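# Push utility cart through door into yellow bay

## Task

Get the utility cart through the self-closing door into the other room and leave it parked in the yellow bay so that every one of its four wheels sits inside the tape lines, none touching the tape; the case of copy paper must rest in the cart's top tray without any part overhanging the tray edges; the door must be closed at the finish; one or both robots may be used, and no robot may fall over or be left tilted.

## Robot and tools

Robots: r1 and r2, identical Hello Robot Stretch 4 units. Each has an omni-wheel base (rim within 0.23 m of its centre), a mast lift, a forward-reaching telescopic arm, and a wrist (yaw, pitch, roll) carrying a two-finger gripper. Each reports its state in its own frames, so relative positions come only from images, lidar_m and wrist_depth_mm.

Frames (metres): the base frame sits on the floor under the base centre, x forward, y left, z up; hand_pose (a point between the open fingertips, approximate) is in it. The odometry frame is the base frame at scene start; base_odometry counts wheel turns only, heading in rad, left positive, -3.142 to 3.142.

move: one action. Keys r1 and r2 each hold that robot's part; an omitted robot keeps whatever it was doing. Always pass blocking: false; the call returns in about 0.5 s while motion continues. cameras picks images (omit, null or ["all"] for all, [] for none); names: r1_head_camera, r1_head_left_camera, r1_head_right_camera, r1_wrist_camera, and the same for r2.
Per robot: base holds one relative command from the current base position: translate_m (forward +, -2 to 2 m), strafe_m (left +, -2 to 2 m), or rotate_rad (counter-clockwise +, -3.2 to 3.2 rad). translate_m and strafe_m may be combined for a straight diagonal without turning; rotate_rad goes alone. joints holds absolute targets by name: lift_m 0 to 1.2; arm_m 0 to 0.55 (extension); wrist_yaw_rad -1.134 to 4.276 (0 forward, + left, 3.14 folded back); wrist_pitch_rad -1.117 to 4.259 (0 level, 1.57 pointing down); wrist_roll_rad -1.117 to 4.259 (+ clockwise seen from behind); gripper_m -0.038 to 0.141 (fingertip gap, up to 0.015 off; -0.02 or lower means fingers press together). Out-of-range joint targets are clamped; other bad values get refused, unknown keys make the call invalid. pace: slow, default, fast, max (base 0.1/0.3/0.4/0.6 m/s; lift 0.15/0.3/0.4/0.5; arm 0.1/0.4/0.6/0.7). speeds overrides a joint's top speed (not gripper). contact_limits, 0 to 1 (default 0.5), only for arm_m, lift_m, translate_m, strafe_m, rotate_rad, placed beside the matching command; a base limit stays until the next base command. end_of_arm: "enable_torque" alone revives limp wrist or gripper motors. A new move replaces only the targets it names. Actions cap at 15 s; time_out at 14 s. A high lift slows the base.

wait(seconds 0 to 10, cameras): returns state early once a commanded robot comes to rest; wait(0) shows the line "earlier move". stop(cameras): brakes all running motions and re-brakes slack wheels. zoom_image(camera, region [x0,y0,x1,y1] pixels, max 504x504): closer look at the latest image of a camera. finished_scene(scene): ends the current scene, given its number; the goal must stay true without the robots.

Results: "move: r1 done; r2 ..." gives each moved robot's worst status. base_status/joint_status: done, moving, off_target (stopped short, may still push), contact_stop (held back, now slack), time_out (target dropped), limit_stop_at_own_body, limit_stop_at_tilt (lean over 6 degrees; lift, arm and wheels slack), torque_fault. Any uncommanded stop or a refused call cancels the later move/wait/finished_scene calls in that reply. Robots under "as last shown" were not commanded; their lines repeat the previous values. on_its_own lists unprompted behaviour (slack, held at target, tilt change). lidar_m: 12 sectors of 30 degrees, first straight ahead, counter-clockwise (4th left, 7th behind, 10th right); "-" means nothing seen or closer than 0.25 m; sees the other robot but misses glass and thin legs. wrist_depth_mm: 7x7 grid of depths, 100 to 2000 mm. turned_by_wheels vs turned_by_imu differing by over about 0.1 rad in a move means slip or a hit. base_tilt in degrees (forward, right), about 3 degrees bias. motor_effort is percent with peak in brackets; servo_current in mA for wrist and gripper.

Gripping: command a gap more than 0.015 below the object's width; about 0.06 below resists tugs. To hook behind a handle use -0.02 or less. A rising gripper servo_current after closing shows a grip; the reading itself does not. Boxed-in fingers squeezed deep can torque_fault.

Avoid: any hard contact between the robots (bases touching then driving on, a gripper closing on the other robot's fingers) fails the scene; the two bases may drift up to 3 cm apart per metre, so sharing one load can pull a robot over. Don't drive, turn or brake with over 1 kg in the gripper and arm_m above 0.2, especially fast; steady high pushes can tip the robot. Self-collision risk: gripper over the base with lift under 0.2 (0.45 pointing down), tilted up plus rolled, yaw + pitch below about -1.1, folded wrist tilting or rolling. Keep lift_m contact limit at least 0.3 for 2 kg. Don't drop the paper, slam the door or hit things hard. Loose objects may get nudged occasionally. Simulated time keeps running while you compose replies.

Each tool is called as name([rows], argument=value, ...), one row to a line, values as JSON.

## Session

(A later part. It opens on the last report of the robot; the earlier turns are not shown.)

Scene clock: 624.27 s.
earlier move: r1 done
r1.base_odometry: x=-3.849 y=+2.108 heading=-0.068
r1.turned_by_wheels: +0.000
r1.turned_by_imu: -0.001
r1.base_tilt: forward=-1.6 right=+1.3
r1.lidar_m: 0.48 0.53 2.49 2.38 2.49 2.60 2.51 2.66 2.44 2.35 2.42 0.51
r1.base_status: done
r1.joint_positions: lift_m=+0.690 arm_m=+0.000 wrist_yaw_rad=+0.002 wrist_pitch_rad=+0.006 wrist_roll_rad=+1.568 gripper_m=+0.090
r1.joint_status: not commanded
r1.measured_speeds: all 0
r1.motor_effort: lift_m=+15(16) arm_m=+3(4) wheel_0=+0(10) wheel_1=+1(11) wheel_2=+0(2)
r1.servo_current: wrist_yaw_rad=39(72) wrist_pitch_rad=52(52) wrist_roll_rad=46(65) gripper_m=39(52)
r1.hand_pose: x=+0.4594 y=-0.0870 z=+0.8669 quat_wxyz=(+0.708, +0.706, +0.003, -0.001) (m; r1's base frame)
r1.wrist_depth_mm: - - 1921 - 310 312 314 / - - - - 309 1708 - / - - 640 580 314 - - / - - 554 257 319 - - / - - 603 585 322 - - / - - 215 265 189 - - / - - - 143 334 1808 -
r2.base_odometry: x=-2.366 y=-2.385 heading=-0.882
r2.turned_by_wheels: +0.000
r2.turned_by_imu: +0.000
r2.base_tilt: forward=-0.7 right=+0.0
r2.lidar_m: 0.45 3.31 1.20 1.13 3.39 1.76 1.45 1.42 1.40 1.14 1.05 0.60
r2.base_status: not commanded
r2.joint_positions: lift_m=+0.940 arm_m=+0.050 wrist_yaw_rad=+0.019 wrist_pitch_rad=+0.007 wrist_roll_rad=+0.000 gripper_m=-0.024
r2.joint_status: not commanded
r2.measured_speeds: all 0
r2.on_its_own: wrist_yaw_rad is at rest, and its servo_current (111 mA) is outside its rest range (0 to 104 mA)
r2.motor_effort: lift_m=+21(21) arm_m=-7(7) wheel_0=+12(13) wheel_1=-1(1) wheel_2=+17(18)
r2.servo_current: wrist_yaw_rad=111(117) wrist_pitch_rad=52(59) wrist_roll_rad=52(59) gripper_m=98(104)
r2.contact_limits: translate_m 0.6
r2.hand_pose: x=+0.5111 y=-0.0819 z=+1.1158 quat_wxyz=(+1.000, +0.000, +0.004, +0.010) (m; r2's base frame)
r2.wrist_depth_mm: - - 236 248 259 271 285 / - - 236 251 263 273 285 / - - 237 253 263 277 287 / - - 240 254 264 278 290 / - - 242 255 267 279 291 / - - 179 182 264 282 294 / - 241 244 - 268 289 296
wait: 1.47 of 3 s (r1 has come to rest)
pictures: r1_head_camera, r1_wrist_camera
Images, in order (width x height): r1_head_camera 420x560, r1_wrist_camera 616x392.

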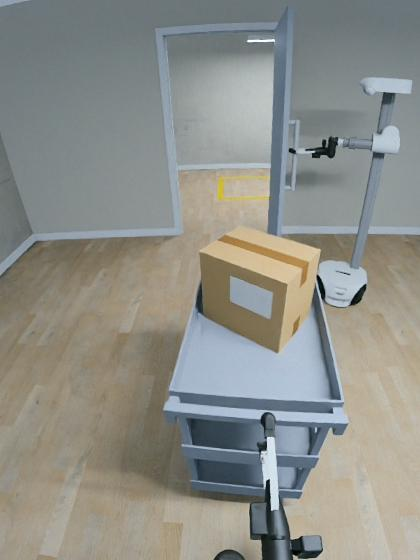

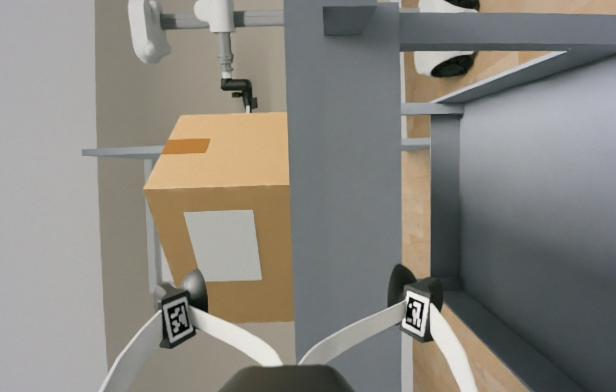

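move(r1={"base":{"translate_m":0.07},"pace":"slow","contact_limits":{"translate_m":0.2}}, blocking=false, cameras=[])

wait(seconds=2, cameras=[])

move(r1={"joints":{"gripper_m":-0.03}}, blocking=false, cameras=[])

wait(seconds=2, cameras=["r1_wrist_camera"])

move(r1={"base":{"strafe_m":-0.06},"pace":"slow","contact_limits":{"strafe_m":0.5}}, blocking=false, cameras=[])

wait(seconds=3, cameras=["r1_wrist_camera","r1_head_camera"])

Scene clock: 636.67 s.
move: r1 moving
r1.base_odometry: x=-3.836 y=+2.107 heading=-0.068
r1.turned_by_wheels: +0.000
r1.turned_by_imu: +0.000
r1.base_tilt: forward=-1.6 right=+1.3
r1.lidar_m: 0.48 0.51 2.46 2.37 2.46 2.62 2.54 2.68 2.45 2.35 2.44 0.49
r1.base_status: translate_m moving
r1.joint_positions: lift_m=+0.690 arm_m=+0.000 wrist_yaw_rad=+0.002 wrist_pitch_rad=+0.006 wrist_roll_rad=+1.568 gripper_m=+0.090
r1.joint_status: not commanded
r1.measured_speeds: translate_m=+0.048 strafe_m=+0.000 rotate_rad=-0.001 lift_m=+0.000 arm_m=+0.000 wrist_yaw_rad=+0.000 wrist_pitch_rad=+0.000 wrist_roll_rad=+0.000
r1.motor_effort: lift_m=+15(15) arm_m=+4(4) wheel_0=+6(8) wheel_1=+5(6) wheel_2=-4(8)
r1.servo_current: wrist_yaw_rad=33(65) wrist_pitch_rad=46(52) wrist_roll_rad=52(59) gripper_m=39(46)
r1.contact_limits: translate_m 0.2
r1.hand_pose: x=+0.4594 y=-0.0870 z=+0.8669 quat_wxyz=(+0.708, +0.706, +0.003, -0.001) (m; r1's base frame)
r1.wrist_depth_mm: - - - - 300 301 303 / - - - - 298 1708 - / - - 621 569 304 - - / - - 544 247 306 - - / - - 585 574 312 - - / - - 213 254 189 - - / - - - 143 322 1808 -
r2.base_odometry: x=-2.366 y=-2.385 heading=-0.882
r2.turned_by_wheels: +0.000
r2.turned_by_imu: +0.000
r2.base_tilt: forward=-0.7 right=+0.1
r2.lidar_m: 0.44 3.30 1.19 1.12 3.37 1.77 1.46 1.44 1.41 1.14 1.04 0.57
r2.base_status: not commanded
r2.joint_positions: lift_m=+0.940 arm_m=+0.050 wrist_yaw_rad=+0.019 wrist_pitch_rad=+0.007 wrist_roll_rad=+0.000 gripper_m=-0.024
r2.joint_status: not commanded
r2.measured_speeds: all 0
r2.motor_effort: lift_m=+21(21) arm_m=-7(7) wheel_0=+12(13) wheel_1=-1(1) wheel_2=+17(18)
r2.servo_current: wrist_yaw_rad=91(124) wrist_pitch_rad=46(59) wrist_roll_rad=52(52) gripper_m=98(98)
r2.contact_limits: translate_m 0.6
r2.hand_pose: x=+0.5111 y=-0.0819 z=+1.1158 quat_wxyz=(+1.000, +0.000, +0.004, +0.010) (m; r2's base frame)
r2.wrist_depth_mm: - - 236 250 259 272 283 / - - 236 250 262 274 286 / - - 237 253 263 276 286 / - - 239 254 265 278 289 / - - 242 255 266 278 291 / - - 180 181 264 281 293 / - 241 245 - 267 289 296
pictures: none
No camera images: "cameras" was empty.

Scene clock: 638.13 s.
earlier move: r1 done
r1.base_odometry: x=-3.779 y=+2.103 heading=-0.068
r1.turned_by_wheels: +0.000
r1.turned_by_imu: +0.000
r1.base_tilt: forward=-1.6 right=+1.3
r1.lidar_m: 0.42 0.46 2.44 2.38 2.48 2.70 2.60 2.74 2.44 2.33 2.45 0.41
r1.base_status: done
r1.joint_positions: lift_m=+0.690 arm_m=+0.000 wrist_yaw_rad=+0.002 wrist_pitch_rad=+0.006 wrist_roll_rad=+1.568 gripper_m=+0.090
r1.joint_status: not commanded
r1.measured_speeds: all 0
r1.motor_effort: lift_m=+15(15) arm_m=+3(4) wheel_0=+5(8) wheel_1=+2(6) wheel_2=-3(8)
r1.servo_current: wrist_yaw_rad=46(65) wrist_pitch_rad=46(52) wrist_roll_rad=39(59) gripper_m=46(52)
r1.contact_limits: translate_m 0.2
r1.hand_pose: x=+0.4594 y=-0.0870 z=+0.8669 quat_wxyz=(+0.708, +0.706, +0.003, -0.001) (m; r1's base frame)
r1.wrist_depth_mm: - - - 1808 236 1576 1205 / - - - - 239 1618 - / - - 544 500 245 - - / - 492 477 462 247 - - / - - 530 512 252 - - / - - 214 580 195 - - / - - - 143 259 1863 -
r2.base_odometry: x=-2.366 y=-2.385 heading=-0.882
r2.turned_by_wheels: +0.000
r2.turned_by_imu: +0.000
r2.base_tilt: forward=-0.7 right=+0.0
r2.lidar_m: 0.45 3.31 1.18 1.13 3.39 1.78 1.44 1.44 1.42 1.15 1.05 0.55
r2.base_status: not commanded
r2.joint_positions: lift_m=+0.940 arm_m=+0.050 wrist_yaw_rad=+0.019 wrist_pitch_rad=+0.007 wrist_roll_rad=+0.000 gripper_m=-0.024
r2.joint_status: not commanded
r2.measured_speeds: all 0
r2.motor_effort: lift_m=+21(21) arm_m=-6(7) wheel_0=+12(13) wheel_1=-1(1) wheel_2=+17(18)
r2.servo_current: wrist_yaw_rad=104(124) wrist_pitch_rad=46(59) wrist_roll_rad=39(59) gripper_m=104(104)
r2.contact_limits: translate_m 0.6
r2.hand_pose: x=+0.5111 y=-0.0819 z=+1.1158 quat_wxyz=(+1.000, +0.000, +0.004, +0.010) (m; r2's base frame)
r2.wrist_depth_mm: - - 235 250 259 272 283 / - - 236 251 260 273 286 / - - 237 253 263 277 287 / - - 240 254 264 278 289 / - - 241 255 265 279 293 / - - 180 182 264 281 293 / - 241 245 - 267 289 296
wait: 1.47 of 2 s (r1 has come to rest)
pictures: none
No camera images: "cameras" was empty.

Scene clock: 638.63 s.
move: r1 moving
r1.base_odometry: x=-3.779 y=+2.103 heading=-0.068
r1.turned_by_wheels: +0.000
r1.turned_by_imu: +0.000
r1.base_tilt: forward=-1.6 right=+1.3
r1.lidar_m: 0.42 0.46 2.49 2.39 2.48 2.68 2.59 2.76 2.44 2.35 2.46 0.44
r1.base_status: not commanded
r1.joint_positions: lift_m=+0.690 arm_m=+0.000 wrist_yaw_rad=+0.002 wrist_pitch_rad=+0.006 wrist_roll_rad=+1.568 gripper_m=+0.073
r1.joint_status: gripper_m moving
r1.measured_speeds: all 0
r1.motor_effort: lift_m=+15(15) arm_m=+4(4) wheel_0=+5(5) wheel_1=+2(2) wheel_2=-3(3)
r1.servo_current: wrist_yaw_rad=26(59) wrist_pitch_rad=59(59) wrist_roll_rad=59(65) gripper_m=98(98)
r1.contact_limits: translate_m 0.2
r1.hand_pose: x=+0.4594 y=-0.0870 z=+0.8669 quat_wxyz=(+0.708, +0.706, +0.003, -0.001) (m; r1's base frame)
r1.wrist_depth_mm: - - - 1863 236 1576 1205 / - - - - 240 1618 - / - - 544 500 243 - - / - 492 480 466 246 - - / - - 530 508 252 - - / - - 199 574 189 - - / - - - 142 258 1863 -
r2: as last shown
r2.base_tilt: forward=-0.6 right=+0.0
r2.lidar_m: 0.47 3.31 1.17 1.13 3.38 1.76 1.43 1.43 1.42 1.16 1.04 0.58
r2.motor_effort: lift_m=+21(21) arm_m=-7(7) wheel_0=+12(13) wheel_1=-1(1) wheel_2=+17(18)
r2.servo_current: wrist_yaw_rad=111(124) wrist_pitch_rad=46(52) wrist_roll_rad=59(59) gripper_m=98(104)
r2.contact_limits: translate_m 0.6
r2.wrist_depth_mm: - - 235 249 259 272 283 / - - 235 251 260 273 285 / - - 237 253 262 277 287 / - - 239 254 265 278 289 / - - 241 256 266 279 291 / - - 179 182 263 282 294 / - 241 246 - 267 289 297
pictures: none
No camera images: "cameras" was empty.

Scene clock: 640.03 s.
earlier move: r1 done
r1.base_odometry: x=-3.779 y=+2.103 heading=-0.068
r1.turned_by_wheels: +0.000
r1.turned_by_imu: +0.000
r1.base_tilt: forward=-1.6 right=+1.2
r1.lidar_m: 0.41 0.45 2.47 2.38 2.48 2.67 2.59 2.74 2.44 2.34 2.45 0.43
r1.base_status: not commanded
r1.joint_positions: lift_m=+0.690 arm_m=+0.000 wrist_yaw_rad=+0.002 wrist_pitch_rad=+0.007 wrist_roll_rad=+1.568 gripper_m=-0.029
r1.joint_status: all done
r1.measured_speeds: all 0
r1.motor_effort: lift_m=+16(16) arm_m=-4(4) wheel_0=+3(5) wheel_1=+2(2) wheel_2=-1(3)
r1.servo_current: wrist_yaw_rad=52(72) wrist_pitch_rad=52(59) wrist_roll_rad=46(72) gripper_m=85(169)
r1.contact_limits: translate_m 0.2
r1.hand_pose: x=+0.4594 y=-0.0870 z=+0.8664 quat_wxyz=(+0.708, +0.706, +0.003, -0.002) (m; r1's base frame)
r1.wrist_depth_mm: - - - 230 231 1661 1182 / - - - 234 233 1576 - / - 585 525 236 237 - - / - 473 473 240 242 - - / - - 525 244 246 - - / - - 205 196 180 - - / - - - 143 254 142 -
r2.base_odometry: x=-2.366 y=-2.385 heading=-0.882
r2.turned_by_wheels: +0.000
r2.turned_by_imu: +0.000
r2.base_tilt: forward=-0.6 right=+0.0
r2.lidar_m: 0.46 3.31 1.21 1.14 3.41 1.76 1.44 1.43 1.39 1.13 1.01 0.59
r2.base_status: not commanded
r2.joint_positions: lift_m=+0.940 arm_m=+0.050 wrist_yaw_rad=+0.019 wrist_pitch_rad=+0.007 wrist_roll_rad=+0.000 gripper_m=-0.024
r2.joint_status: not commanded
r2.measured_speeds: all 0
r2.on_its_own: wrist_yaw_rad is at rest, and its servo_current (111 mA) is outside its rest range (0 to 104 mA)
r2.motor_effort: lift_m=+21(21) arm_m=-7(7) wheel_0=+12(13) wheel_1=-1(2) wheel_2=+17(18)
r2.servo_current: wrist_yaw_rad=111(124) wrist_pitch_rad=46(52) wrist_roll_rad=46(59) gripper_m=98(104)
r2.contact_limits: translate_m 0.6
r2.hand_pose: x=+0.5111 y=-0.0819 z=+1.1158 quat_wxyz=(+1.000, +0.000, +0.004, +0.010) (m; r2's base frame)
r2.wrist_depth_mm: - - 236 249 259 271 283 / - - 236 250 262 273 286 / - - 237 252 262 274 289 / - - 240 255 265 278 289 / - - 241 256 266 279 290 / - - 179 181 264 281 293 / - 241 245 - 266 287 297
wait: 1.40 of 2 s (r1 has come to rest)
pictures: r1_wrist_camera
Images, in order (width x height): r1_wrist_camera 616x392.

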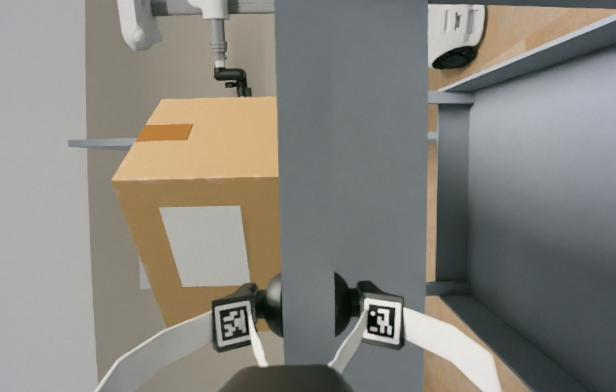

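Scene clock: 640.53 s.
move: r1 moving
r1.base_odometry: x=-3.780 y=+2.089 heading=-0.068
r1.turned_by_wheels: +0.001
r1.turned_by_imu: +0.000
r1.base_tilt: forward=-1.6 right=+1.3
r1.lidar_m: 0.40 0.45 2.47 2.40 2.49 2.69 2.60 2.71 2.42 2.33 2.42 0.44
r1.base_status: strafe_m moving
r1.joint_positions: lift_m=+0.690 arm_m=+0.000 wrist_yaw_rad=+0.002 wrist_pitch_rad=+0.007 wrist_roll_rad=+1.568 gripper_m=-0.029
r1.joint_status: not commanded
r1.measured_speeds: translate_m=+0.000 strafe_m=-0.055 rotate_rad=+0.000 lift_m=+0.000 arm_m=+0.000 wrist_yaw_rad=+0.000 wrist_pitch_rad=+0.000 wrist_roll_rad=+0.000
r1.motor_effort: lift_m=+15(16) arm_m=-4(4) wheel_0=+10(10) wheel_1=-5(8) wheel_2=-1(1)
r1.servo_current: wrist_yaw_rad=52(65) wrist_pitch_rad=52(59) wrist_roll_rad=52(65) gripper_m=72(91)
r1.contact_limits: strafe_m 0.5
r1.hand_pose: x=+0.4594 y=-0.0870 z=+0.8664 quat_wxyz=(+0.708, +0.706, +0.003, -0.002) (m; r1's base frame)
r1.wrist_depth_mm: - - - 227 229 1576 1182 / - - - 230 231 1576 - / - 574 525 234 236 - - / - 477 469 238 241 - - / - - 521 182 244 - - / - - 208 196 183 - - / - - - 186 252 143 -
r2.base_odometry: x=-2.366 y=-2.385 heading=-0.882
r2.turned_by_wheels: +0.000
r2.turned_by_imu: +0.000
r2.base_tilt: forward=-0.7 right=+0.0
r2.lidar_m: 0.47 3.31 1.18 1.12 3.42 1.77 1.46 1.43 1.39 1.15 1.07 0.58
r2.base_status: not commanded
r2.joint_positions: lift_m=+0.940 arm_m=+0.050 wrist_yaw_rad=+0.019 wrist_pitch_rad=+0.007 wrist_roll_rad=+0.000 gripper_m=-0.024
r2.joint_status: not commanded
r2.measured_speeds: all 0
r2.motor_effort: lift_m=+21(21) arm_m=-7(7) wheel_0=+12(12) wheel_1=-1(1) wheel_2=+18(18)
r2.servo_current: wrist_yaw_rad=104(117) wrist_pitch_rad=46(52) wrist_roll_rad=39(59) gripper_m=98(104)
r2.contact_limits: translate_m 0.6
r2.hand_pose: x=+0.5111 y=-0.0819 z=+1.1158 quat_wxyz=(+1.000, +0.000, +0.004, +0.010) (m; r2's base frame)
r2.wrist_depth_mm: - - 235 249 260 273 285 / - - 236 251 260 274 286 / - - 237 254 263 276 286 / - - 239 254 265 279 289 / - - 241 256 267 279 291 / - - 179 181 264 281 293 / - 241 244 - 268 289 297
pictures: none
No camera images: "cameras" was empty.

Scene clock: 641.77 s.
earlier move: r1 done
r1.base_odometry: x=-3.783 y=+2.043 heading=-0.068
r1.turned_by_wheels: +0.000
r1.turned_by_imu: +0.000
r1.base_tilt: forward=-1.6 right=+1.3
r1.lidar_m: 0.37 0.43 2.54 2.43 2.53 2.70 2.60 2.73 2.39 2.28 2.37 0.43
r1.base_status: done
r1.joint_positions: lift_m=+0.690 arm_m=+0.000 wrist_yaw_rad=+0.002 wrist_pitch_rad=+0.007 wrist_roll_rad=+1.568 gripper_m=-0.029
r1.joint_status: not commanded
r1.measured_speeds: all 0
r1.motor_effort: lift_m=+15(16) arm_m=-3(4) wheel_0=+6(13) wheel_1=-2(8) wheel_2=+0(1)
r1.servo_current: wrist_yaw_rad=52(65) wrist_pitch_rad=52(59) wrist_roll_rad=59(65) gripper_m=78(91)
r1.contact_limits: strafe_m 0.5
r1.hand_pose: x=+0.4594 y=-0.0870 z=+0.8664 quat_wxyz=(+0.708, +0.706, +0.003, -0.002) (m; r1's base frame)
r1.wrist_depth_mm: - - - 238 238 1464 1182 / - - - - 241 1661 - / - - 585 241 241 - - / - 480 477 242 244 - - / - 525 500 243 243 - - / - - 187 195 181 - - / - - 621 184 247 143 -
r2.base_odometry: x=-2.366 y=-2.385 heading=-0.882
r2.turned_by_wheels: +0.000
r2.turned_by_imu: +0.000
r2.base_tilt: forward=-0.6 right=+0.0
r2.lidar_m: 0.44 3.30 1.19 1.12 3.40 1.77 1.43 1.43 1.40 1.13 1.05 0.59
r2.base_status: not commanded
r2.joint_positions: lift_m=+0.940 arm_m=+0.050 wrist_yaw_rad=+0.019 wrist_pitch_rad=+0.007 wrist_roll_rad=+0.000 gripper_m=-0.024
r2.joint_status: not commanded
r2.measured_speeds: all 0
r2.motor_effort: lift_m=+21(21) arm_m=-7(7) wheel_0=+12(13) wheel_1=-1(1) wheel_2=+17(18)
r2.servo_current: wrist_yaw_rad=104(124) wrist_pitch_rad=52(59) wrist_roll_rad=46(59) gripper_m=91(104)
r2.contact_limits: translate_m 0.6
r2.hand_pose: x=+0.5111 y=-0.0819 z=+1.1158 quat_wxyz=(+1.000, +0.000, +0.004, +0.010) (m; r2's base frame)
r2.wrist_depth_mm: - - 236 249 259 273 285 / - - 236 251 260 273 285 / - - 237 253 264 276 287 / - - 240 255 263 278 287 / - - 241 255 267 278 291 / - - 179 182 264 283 294 / - 241 245 - 267 290 296
wait: 1.23 of 3 s (r1 has come to rest)
pictures: r1_head_camera, r1_wrist_camera
Images, in order (width x height): r1_head_camera 420x560, r1_wrist_camera 616x392.

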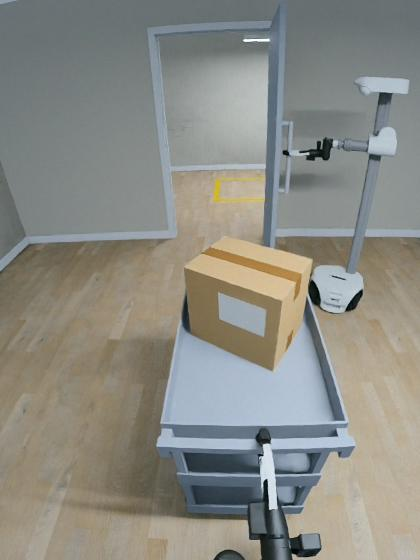

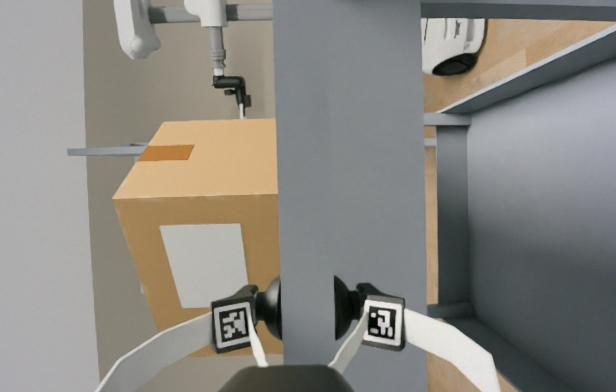

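move(r1={"base":{"strafe_m":-0.075},"pace":"slow","contact_limits":{"strafe_m":0.5}}, blocking=false, cameras=[])

wait(seconds=3, cameras=[])

move(r1={"base":{"rotate_rad":0.07},"pace":"slow"}, blocking=false, cameras=[])

wait(seconds=3, cameras=["r1_wrist_camera","r1_head_camera"])

move(r1={"base":{"translate_m":0.5},"pace":"slow","contact_limits":{"translate_m":0.6}}, blocking=false, cameras=[])

wait(seconds=6, cameras=["r1_wrist_camera","r1_head_camera"])

Scene clock: 654.47 s.
move: r1 moving
r1.base_odometry: x=-3.784 y=+2.029 heading=-0.068
r1.turned_by_wheels: +0.000
r1.turned_by_imu: +0.000
r1.base_tilt: forward=-1.6 right=+1.3
r1.lidar_m: 0.40 0.43 2.58 2.46 2.57 2.69 2.58 2.76 2.33 2.27 2.37 0.44
r1.base_status: strafe_m moving
r1.joint_positions: lift_m=+0.690 arm_m=+0.000 wrist_yaw_rad=+0.002 wrist_pitch_rad=+0.007 wrist_roll_rad=+1.568 gripper_m=-0.029
r1.joint_status: not commanded
r1.measured_speeds: translate_m=+0.000 strafe_m=-0.056 rotate_rad=-0.003 lift_m=+0.000 arm_m=+0.000 wrist_yaw_rad=+0.000 wrist_pitch_rad=+0.000 wrist_roll_rad=+0.000
r1.motor_effort: lift_m=+15(16) arm_m=-3(4) wheel_0=+9(10) wheel_1=-7(7) wheel_2=+0(1)
r1.servo_current: wrist_yaw_rad=46(59) wrist_pitch_rad=52(52) wrist_roll_rad=65(65) gripper_m=78(78)
r1.contact_limits: strafe_m 0.5
r1.hand_pose: x=+0.4594 y=-0.0870 z=+0.8664 quat_wxyz=(+0.708, +0.706, +0.003, -0.002) (m; r1's base frame)
r1.wrist_depth_mm: - - - 242 242 1499 1182 / - - - 240 242 1708 - / - - 597 241 243 - - / - 492 469 241 244 - - / - 521 500 243 244 - - / - - 189 196 182 - - / - - 615 183 247 143 -
r2: as last shown
r2.lidar_m: 0.46 3.31 1.18 1.08 3.41 1.77 1.44 1.43 1.39 1.14 1.05 0.59
r2.motor_effort: lift_m=+21(21) arm_m=-6(7) wheel_0=+12(12) wheel_1=-1(1) wheel_2=+17(18)
r2.servo_current: wrist_yaw_rad=104(117) wrist_pitch_rad=52(59) wrist_roll_rad=46(59) gripper_m=98(104)
r2.contact_limits: translate_m 0.6
r2.wrist_depth_mm: - - 235 250 258 273 285 / - - 236 251 262 274 287 / - - 237 253 263 276 287 / - - 240 255 265 278 290 / - - 241 256 267 279 290 / - - 180 182 264 282 294 / - 241 244 - 267 287 297
pictures: none
No camera images: "cameras" was empty.

Scene clock: 655.87 s.
earlier move: r1 done
r1.base_odometry: x=-3.788 y=+1.969 heading=-0.068
r1.turned_by_wheels: +0.000
r1.turned_by_imu: -0.001
r1.base_tilt: forward=-1.6 right=+1.3
r1.lidar_m: 0.39 0.40 2.61 2.51 2.60 2.71 2.60 2.71 2.30 2.20 2.30 0.44
r1.base_status: done
r1.joint_positions: lift_m=+0.690 arm_m=+0.000 wrist_yaw_rad=+0.002 wrist_pitch_rad=+0.007 wrist_roll_rad=+1.568 gripper_m=-0.029
r1.joint_status: not commanded
r1.measured_speeds: all 0
r1.motor_effort: lift_m=+15(16) arm_m=-4(4) wheel_0=+5(10) wheel_1=-3(7) wheel_2=-1(2)
r1.servo_current: wrist_yaw_rad=33(59) wrist_pitch_rad=46(59) wrist_roll_rad=46(65) gripper_m=72(78)
r1.contact_limits: strafe_m 0.5
r1.hand_pose: x=+0.4594 y=-0.0870 z=+0.8664 quat_wxyz=(+0.708, +0.706, +0.003, -0.002) (m; r1's base frame)
r1.wrist_depth_mm: - - - 253 254 271 289 / - - - 250 252 1661 1205 / - - - 247 248 854 - / - - 517 244 245 - - / - 484 477 239 241 - - / - - 187 196 181 - - / - 569 554 145 236 - -
r2.base_odometry: x=-2.366 y=-2.385 heading=-0.882
r2.turned_by_wheels: +0.000
r2.turned_by_imu: +0.000
r2.base_tilt: forward=-0.7 right=+0.0
r2.lidar_m: 0.44 3.31 1.18 1.10 3.37 1.78 1.46 1.43 1.41 1.14 1.06 0.59
r2.base_status: not commanded
r2.joint_positions: lift_m=+0.940 arm_m=+0.050 wrist_yaw_rad=+0.019 wrist_pitch_rad=+0.007 wrist_roll_rad=+0.000 gripper_m=-0.024
r2.joint_status: not commanded
r2.measured_speeds: all 0
r2.on_its_own: wrist_yaw_rad is at rest, and its servo_current (111 mA) is outside its rest range (0 to 104 mA)
r2.motor_effort: lift_m=+21(21) arm_m=-7(7) wheel_0=+12(13) wheel_1=-1(2) wheel_2=+17(18)
r2.servo_current: wrist_yaw_rad=111(117) wrist_pitch_rad=46(59) wrist_roll_rad=46(65) gripper_m=98(104)
r2.contact_limits: translate_m 0.6
r2.hand_pose: x=+0.5111 y=-0.0819 z=+1.1158 quat_wxyz=(+1.000, +0.000, +0.004, +0.010) (m; r2's base frame)
r2.wrist_depth_mm: - - 235 249 260 272 283 / - - 236 251 262 274 286 / - - 237 253 263 274 287 / - - 239 255 264 278 290 / - - 243 255 267 279 291 / - - 179 181 264 281 293 / - 241 244 - 268 289 297
wait: 1.40 of 3 s (r1 has come to rest)
pictures: none
No camera images: "cameras" was empty.

Scene clock: 656.37 s.
move: r1 moving
r1.base_odometry: x=-3.788 y=+1.969 heading=+0.001
r1.turned_by_wheels: +0.069
r1.turned_by_imu: +0.069
r1.base_tilt: forward=-1.6 right=+1.3
r1.lidar_m: 0.38 0.41 2.57 2.51 2.68 2.65 2.59 2.80 2.28 2.21 2.33 0.44
r1.base_status: rotate_rad moving
r1.joint_positions: lift_m=+0.690 arm_m=+0.000 wrist_yaw_rad=-0.002 wrist_pitch_rad=+0.007 wrist_roll_rad=+1.568 gripper_m=-0.029
r1.joint_status: not commanded
r1.measured_speeds: translate_m=+0.001 strafe_m=+0.001 rotate_rad=+0.048 lift_m=+0.000 arm_m=+0.000 wrist_yaw_rad=+0.000 wrist_pitch_rad=+0.000 wrist_roll_rad=+0.000
r1.motor_effort: lift_m=+15(16) arm_m=-4(4) wheel_0=-6(8) wheel_1=-3(7) wheel_2=-4(6)
r1.servo_current: wrist_yaw_rad=59(59) wrist_pitch_rad=46(59) wrist_roll_rad=46(59) gripper_m=65(78)
r1.hand_pose: x=+0.4591 y=-0.0880 z=+0.8664 quat_wxyz=(+0.708, +0.706, +0.002, -0.003) (m; r1's base frame)
r1.wrist_depth_mm: - - - 245 244 277 1078 / - - - 243 242 1661 - / - - 647 241 242 - - / - 535 484 240 239 - - / - 492 484 178 238 - - / - - 186 193 180 - - / - - 580 127 236 - -
r2.base_odometry: x=-2.366 y=-2.385 heading=-0.882
r2.turned_by_wheels: +0.000
r2.turned_by_imu: +0.000
r2.base_tilt: forward=-0.6 right=+0.0
r2.lidar_m: 0.45 3.31 1.16 1.10 3.39 1.76 1.45 1.43 1.41 1.14 1.07 0.56
r2.base_status: not commanded
r2.joint_positions: lift_m=+0.940 arm_m=+0.050 wrist_yaw_rad=+0.019 wrist_pitch_rad=+0.007 wrist_roll_rad=+0.000 gripper_m=-0.024
r2.joint_status: not commanded
r2.measured_speeds: all 0
r2.motor_effort: lift_m=+21(21) arm_m=-7(7) wheel_0=+12(13) wheel_1=-1(1) wheel_2=+17(18)
r2.servo_current: wrist_yaw_rad=111(111) wrist_pitch_rad=52(52) wrist_roll_rad=52(59) gripper_m=91(98)
r2.contact_limits: translate_m 0.6
r2.hand_pose: x=+0.5111 y=-0.0819 z=+1.1158 quat_wxyz=(+1.000, +0.000, +0.004, +0.010) (m; r2's base frame)
r2.wrist_depth_mm: - - 235 250 259 272 285 / - - 236 250 260 276 286 / - - 238 253 264 276 289 / - - 239 253 264 278 289 / - - 241 256 266 279 291 / - - 179 181 264 282 294 / - 241 244 - 267 289 296
pictures: none
No camera images: "cameras" was empty.

Scene clock: 656.70 s.
earlier move: r1 done
r1.base_odometry: x=-3.788 y=+1.969 heading=+0.002
r1.turned_by_wheels: +0.000
r1.turned_by_imu: +0.000
r1.base_tilt: forward=-1.6 right=+1.3
r1.lidar_m: 0.37 0.41 2.56 2.50 2.69 2.62 2.57 2.81 2.26 2.21 2.37 0.43
r1.base_status: done
r1.joint_positions: lift_m=+0.690 arm_m=+0.000 wrist_yaw_rad=-0.002 wrist_pitch_rad=+0.007 wrist_roll_rad=+1.568 gripper_m=-0.029
r1.joint_status: not commanded
r1.measured_speeds: all 0
r1.motor_effort: lift_m=+15(16) arm_m=-3(4) wheel_0=-3(8) wheel_1=-2(7) wheel_2=-2(6)
r1.servo_current: wrist_yaw_rad=39(65) wrist_pitch_rad=52(59) wrist_roll_rad=59(65) gripper_m=72(78)
r1.hand_pose: x=+0.4592 y=-0.0879 z=+0.8664 quat_wxyz=(+0.708, +0.706, +0.002, -0.003) (m; r1's base frame)
r1.wrist_depth_mm: - - - 232 233 1537 1205 / - - - 234 236 1661 - / - - 580 235 236 - - / - 473 473 236 236 - - / - 517 496 175 238 - - / - - 190 177 181 - - / - - 609 146 240 140 -
r2.base_odometry: x=-2.366 y=-2.385 heading=-0.882
r2.turned_by_wheels: +0.000
r2.turned_by_imu: +0.000
r2.base_tilt: forward=-0.7 right=+0.0
r2.lidar_m: 0.45 3.31 1.17 1.11 3.39 1.75 1.43 1.44 1.42 1.14 1.03 0.58
r2.base_status: not commanded
r2.joint_positions: lift_m=+0.940 arm_m=+0.050 wrist_yaw_rad=+0.019 wrist_pitch_rad=+0.007 wrist_roll_rad=+0.000 gripper_m=-0.024
r2.joint_status: not commanded
r2.measured_speeds: all 0
r2.on_its_own: wrist_yaw_rad is at rest, and its servo_current (111 mA) is outside its rest range (0 to 104 mA)
r2.motor_effort: lift_m=+21(21) arm_m=-7(7) wheel_0=+12(13) wheel_1=-1(1) wheel_2=+17(18)
r2.servo_current: wrist_yaw_rad=111(117) wrist_pitch_rad=46(52) wrist_roll_rad=52(59) gripper_m=91(98)
r2.contact_limits: translate_m 0.6
r2.hand_pose: x=+0.5111 y=-0.0819 z=+1.1158 quat_wxyz=(+1.000, +0.000, +0.004, +0.010) (m; r2's base frame)
r2.wrist_depth_mm: - - 236 250 259 272 283 / - - 236 252 260 274 285 / - - 237 253 263 277 286 / - - 240 254 265 278 290 / - - 242 255 267 279 291 / - - 179 182 265 282 294 / - 240 245 - 267 289 297
wait: 0.33 of 3 s (r1 has come to rest)
pictures: r1_head_camera, r1_wrist_camera
Images, in order (width x height): r1_head_camera 420x560, r1_wrist_camera 616x392.

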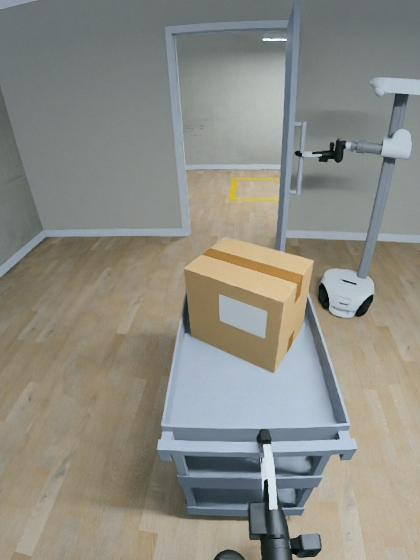

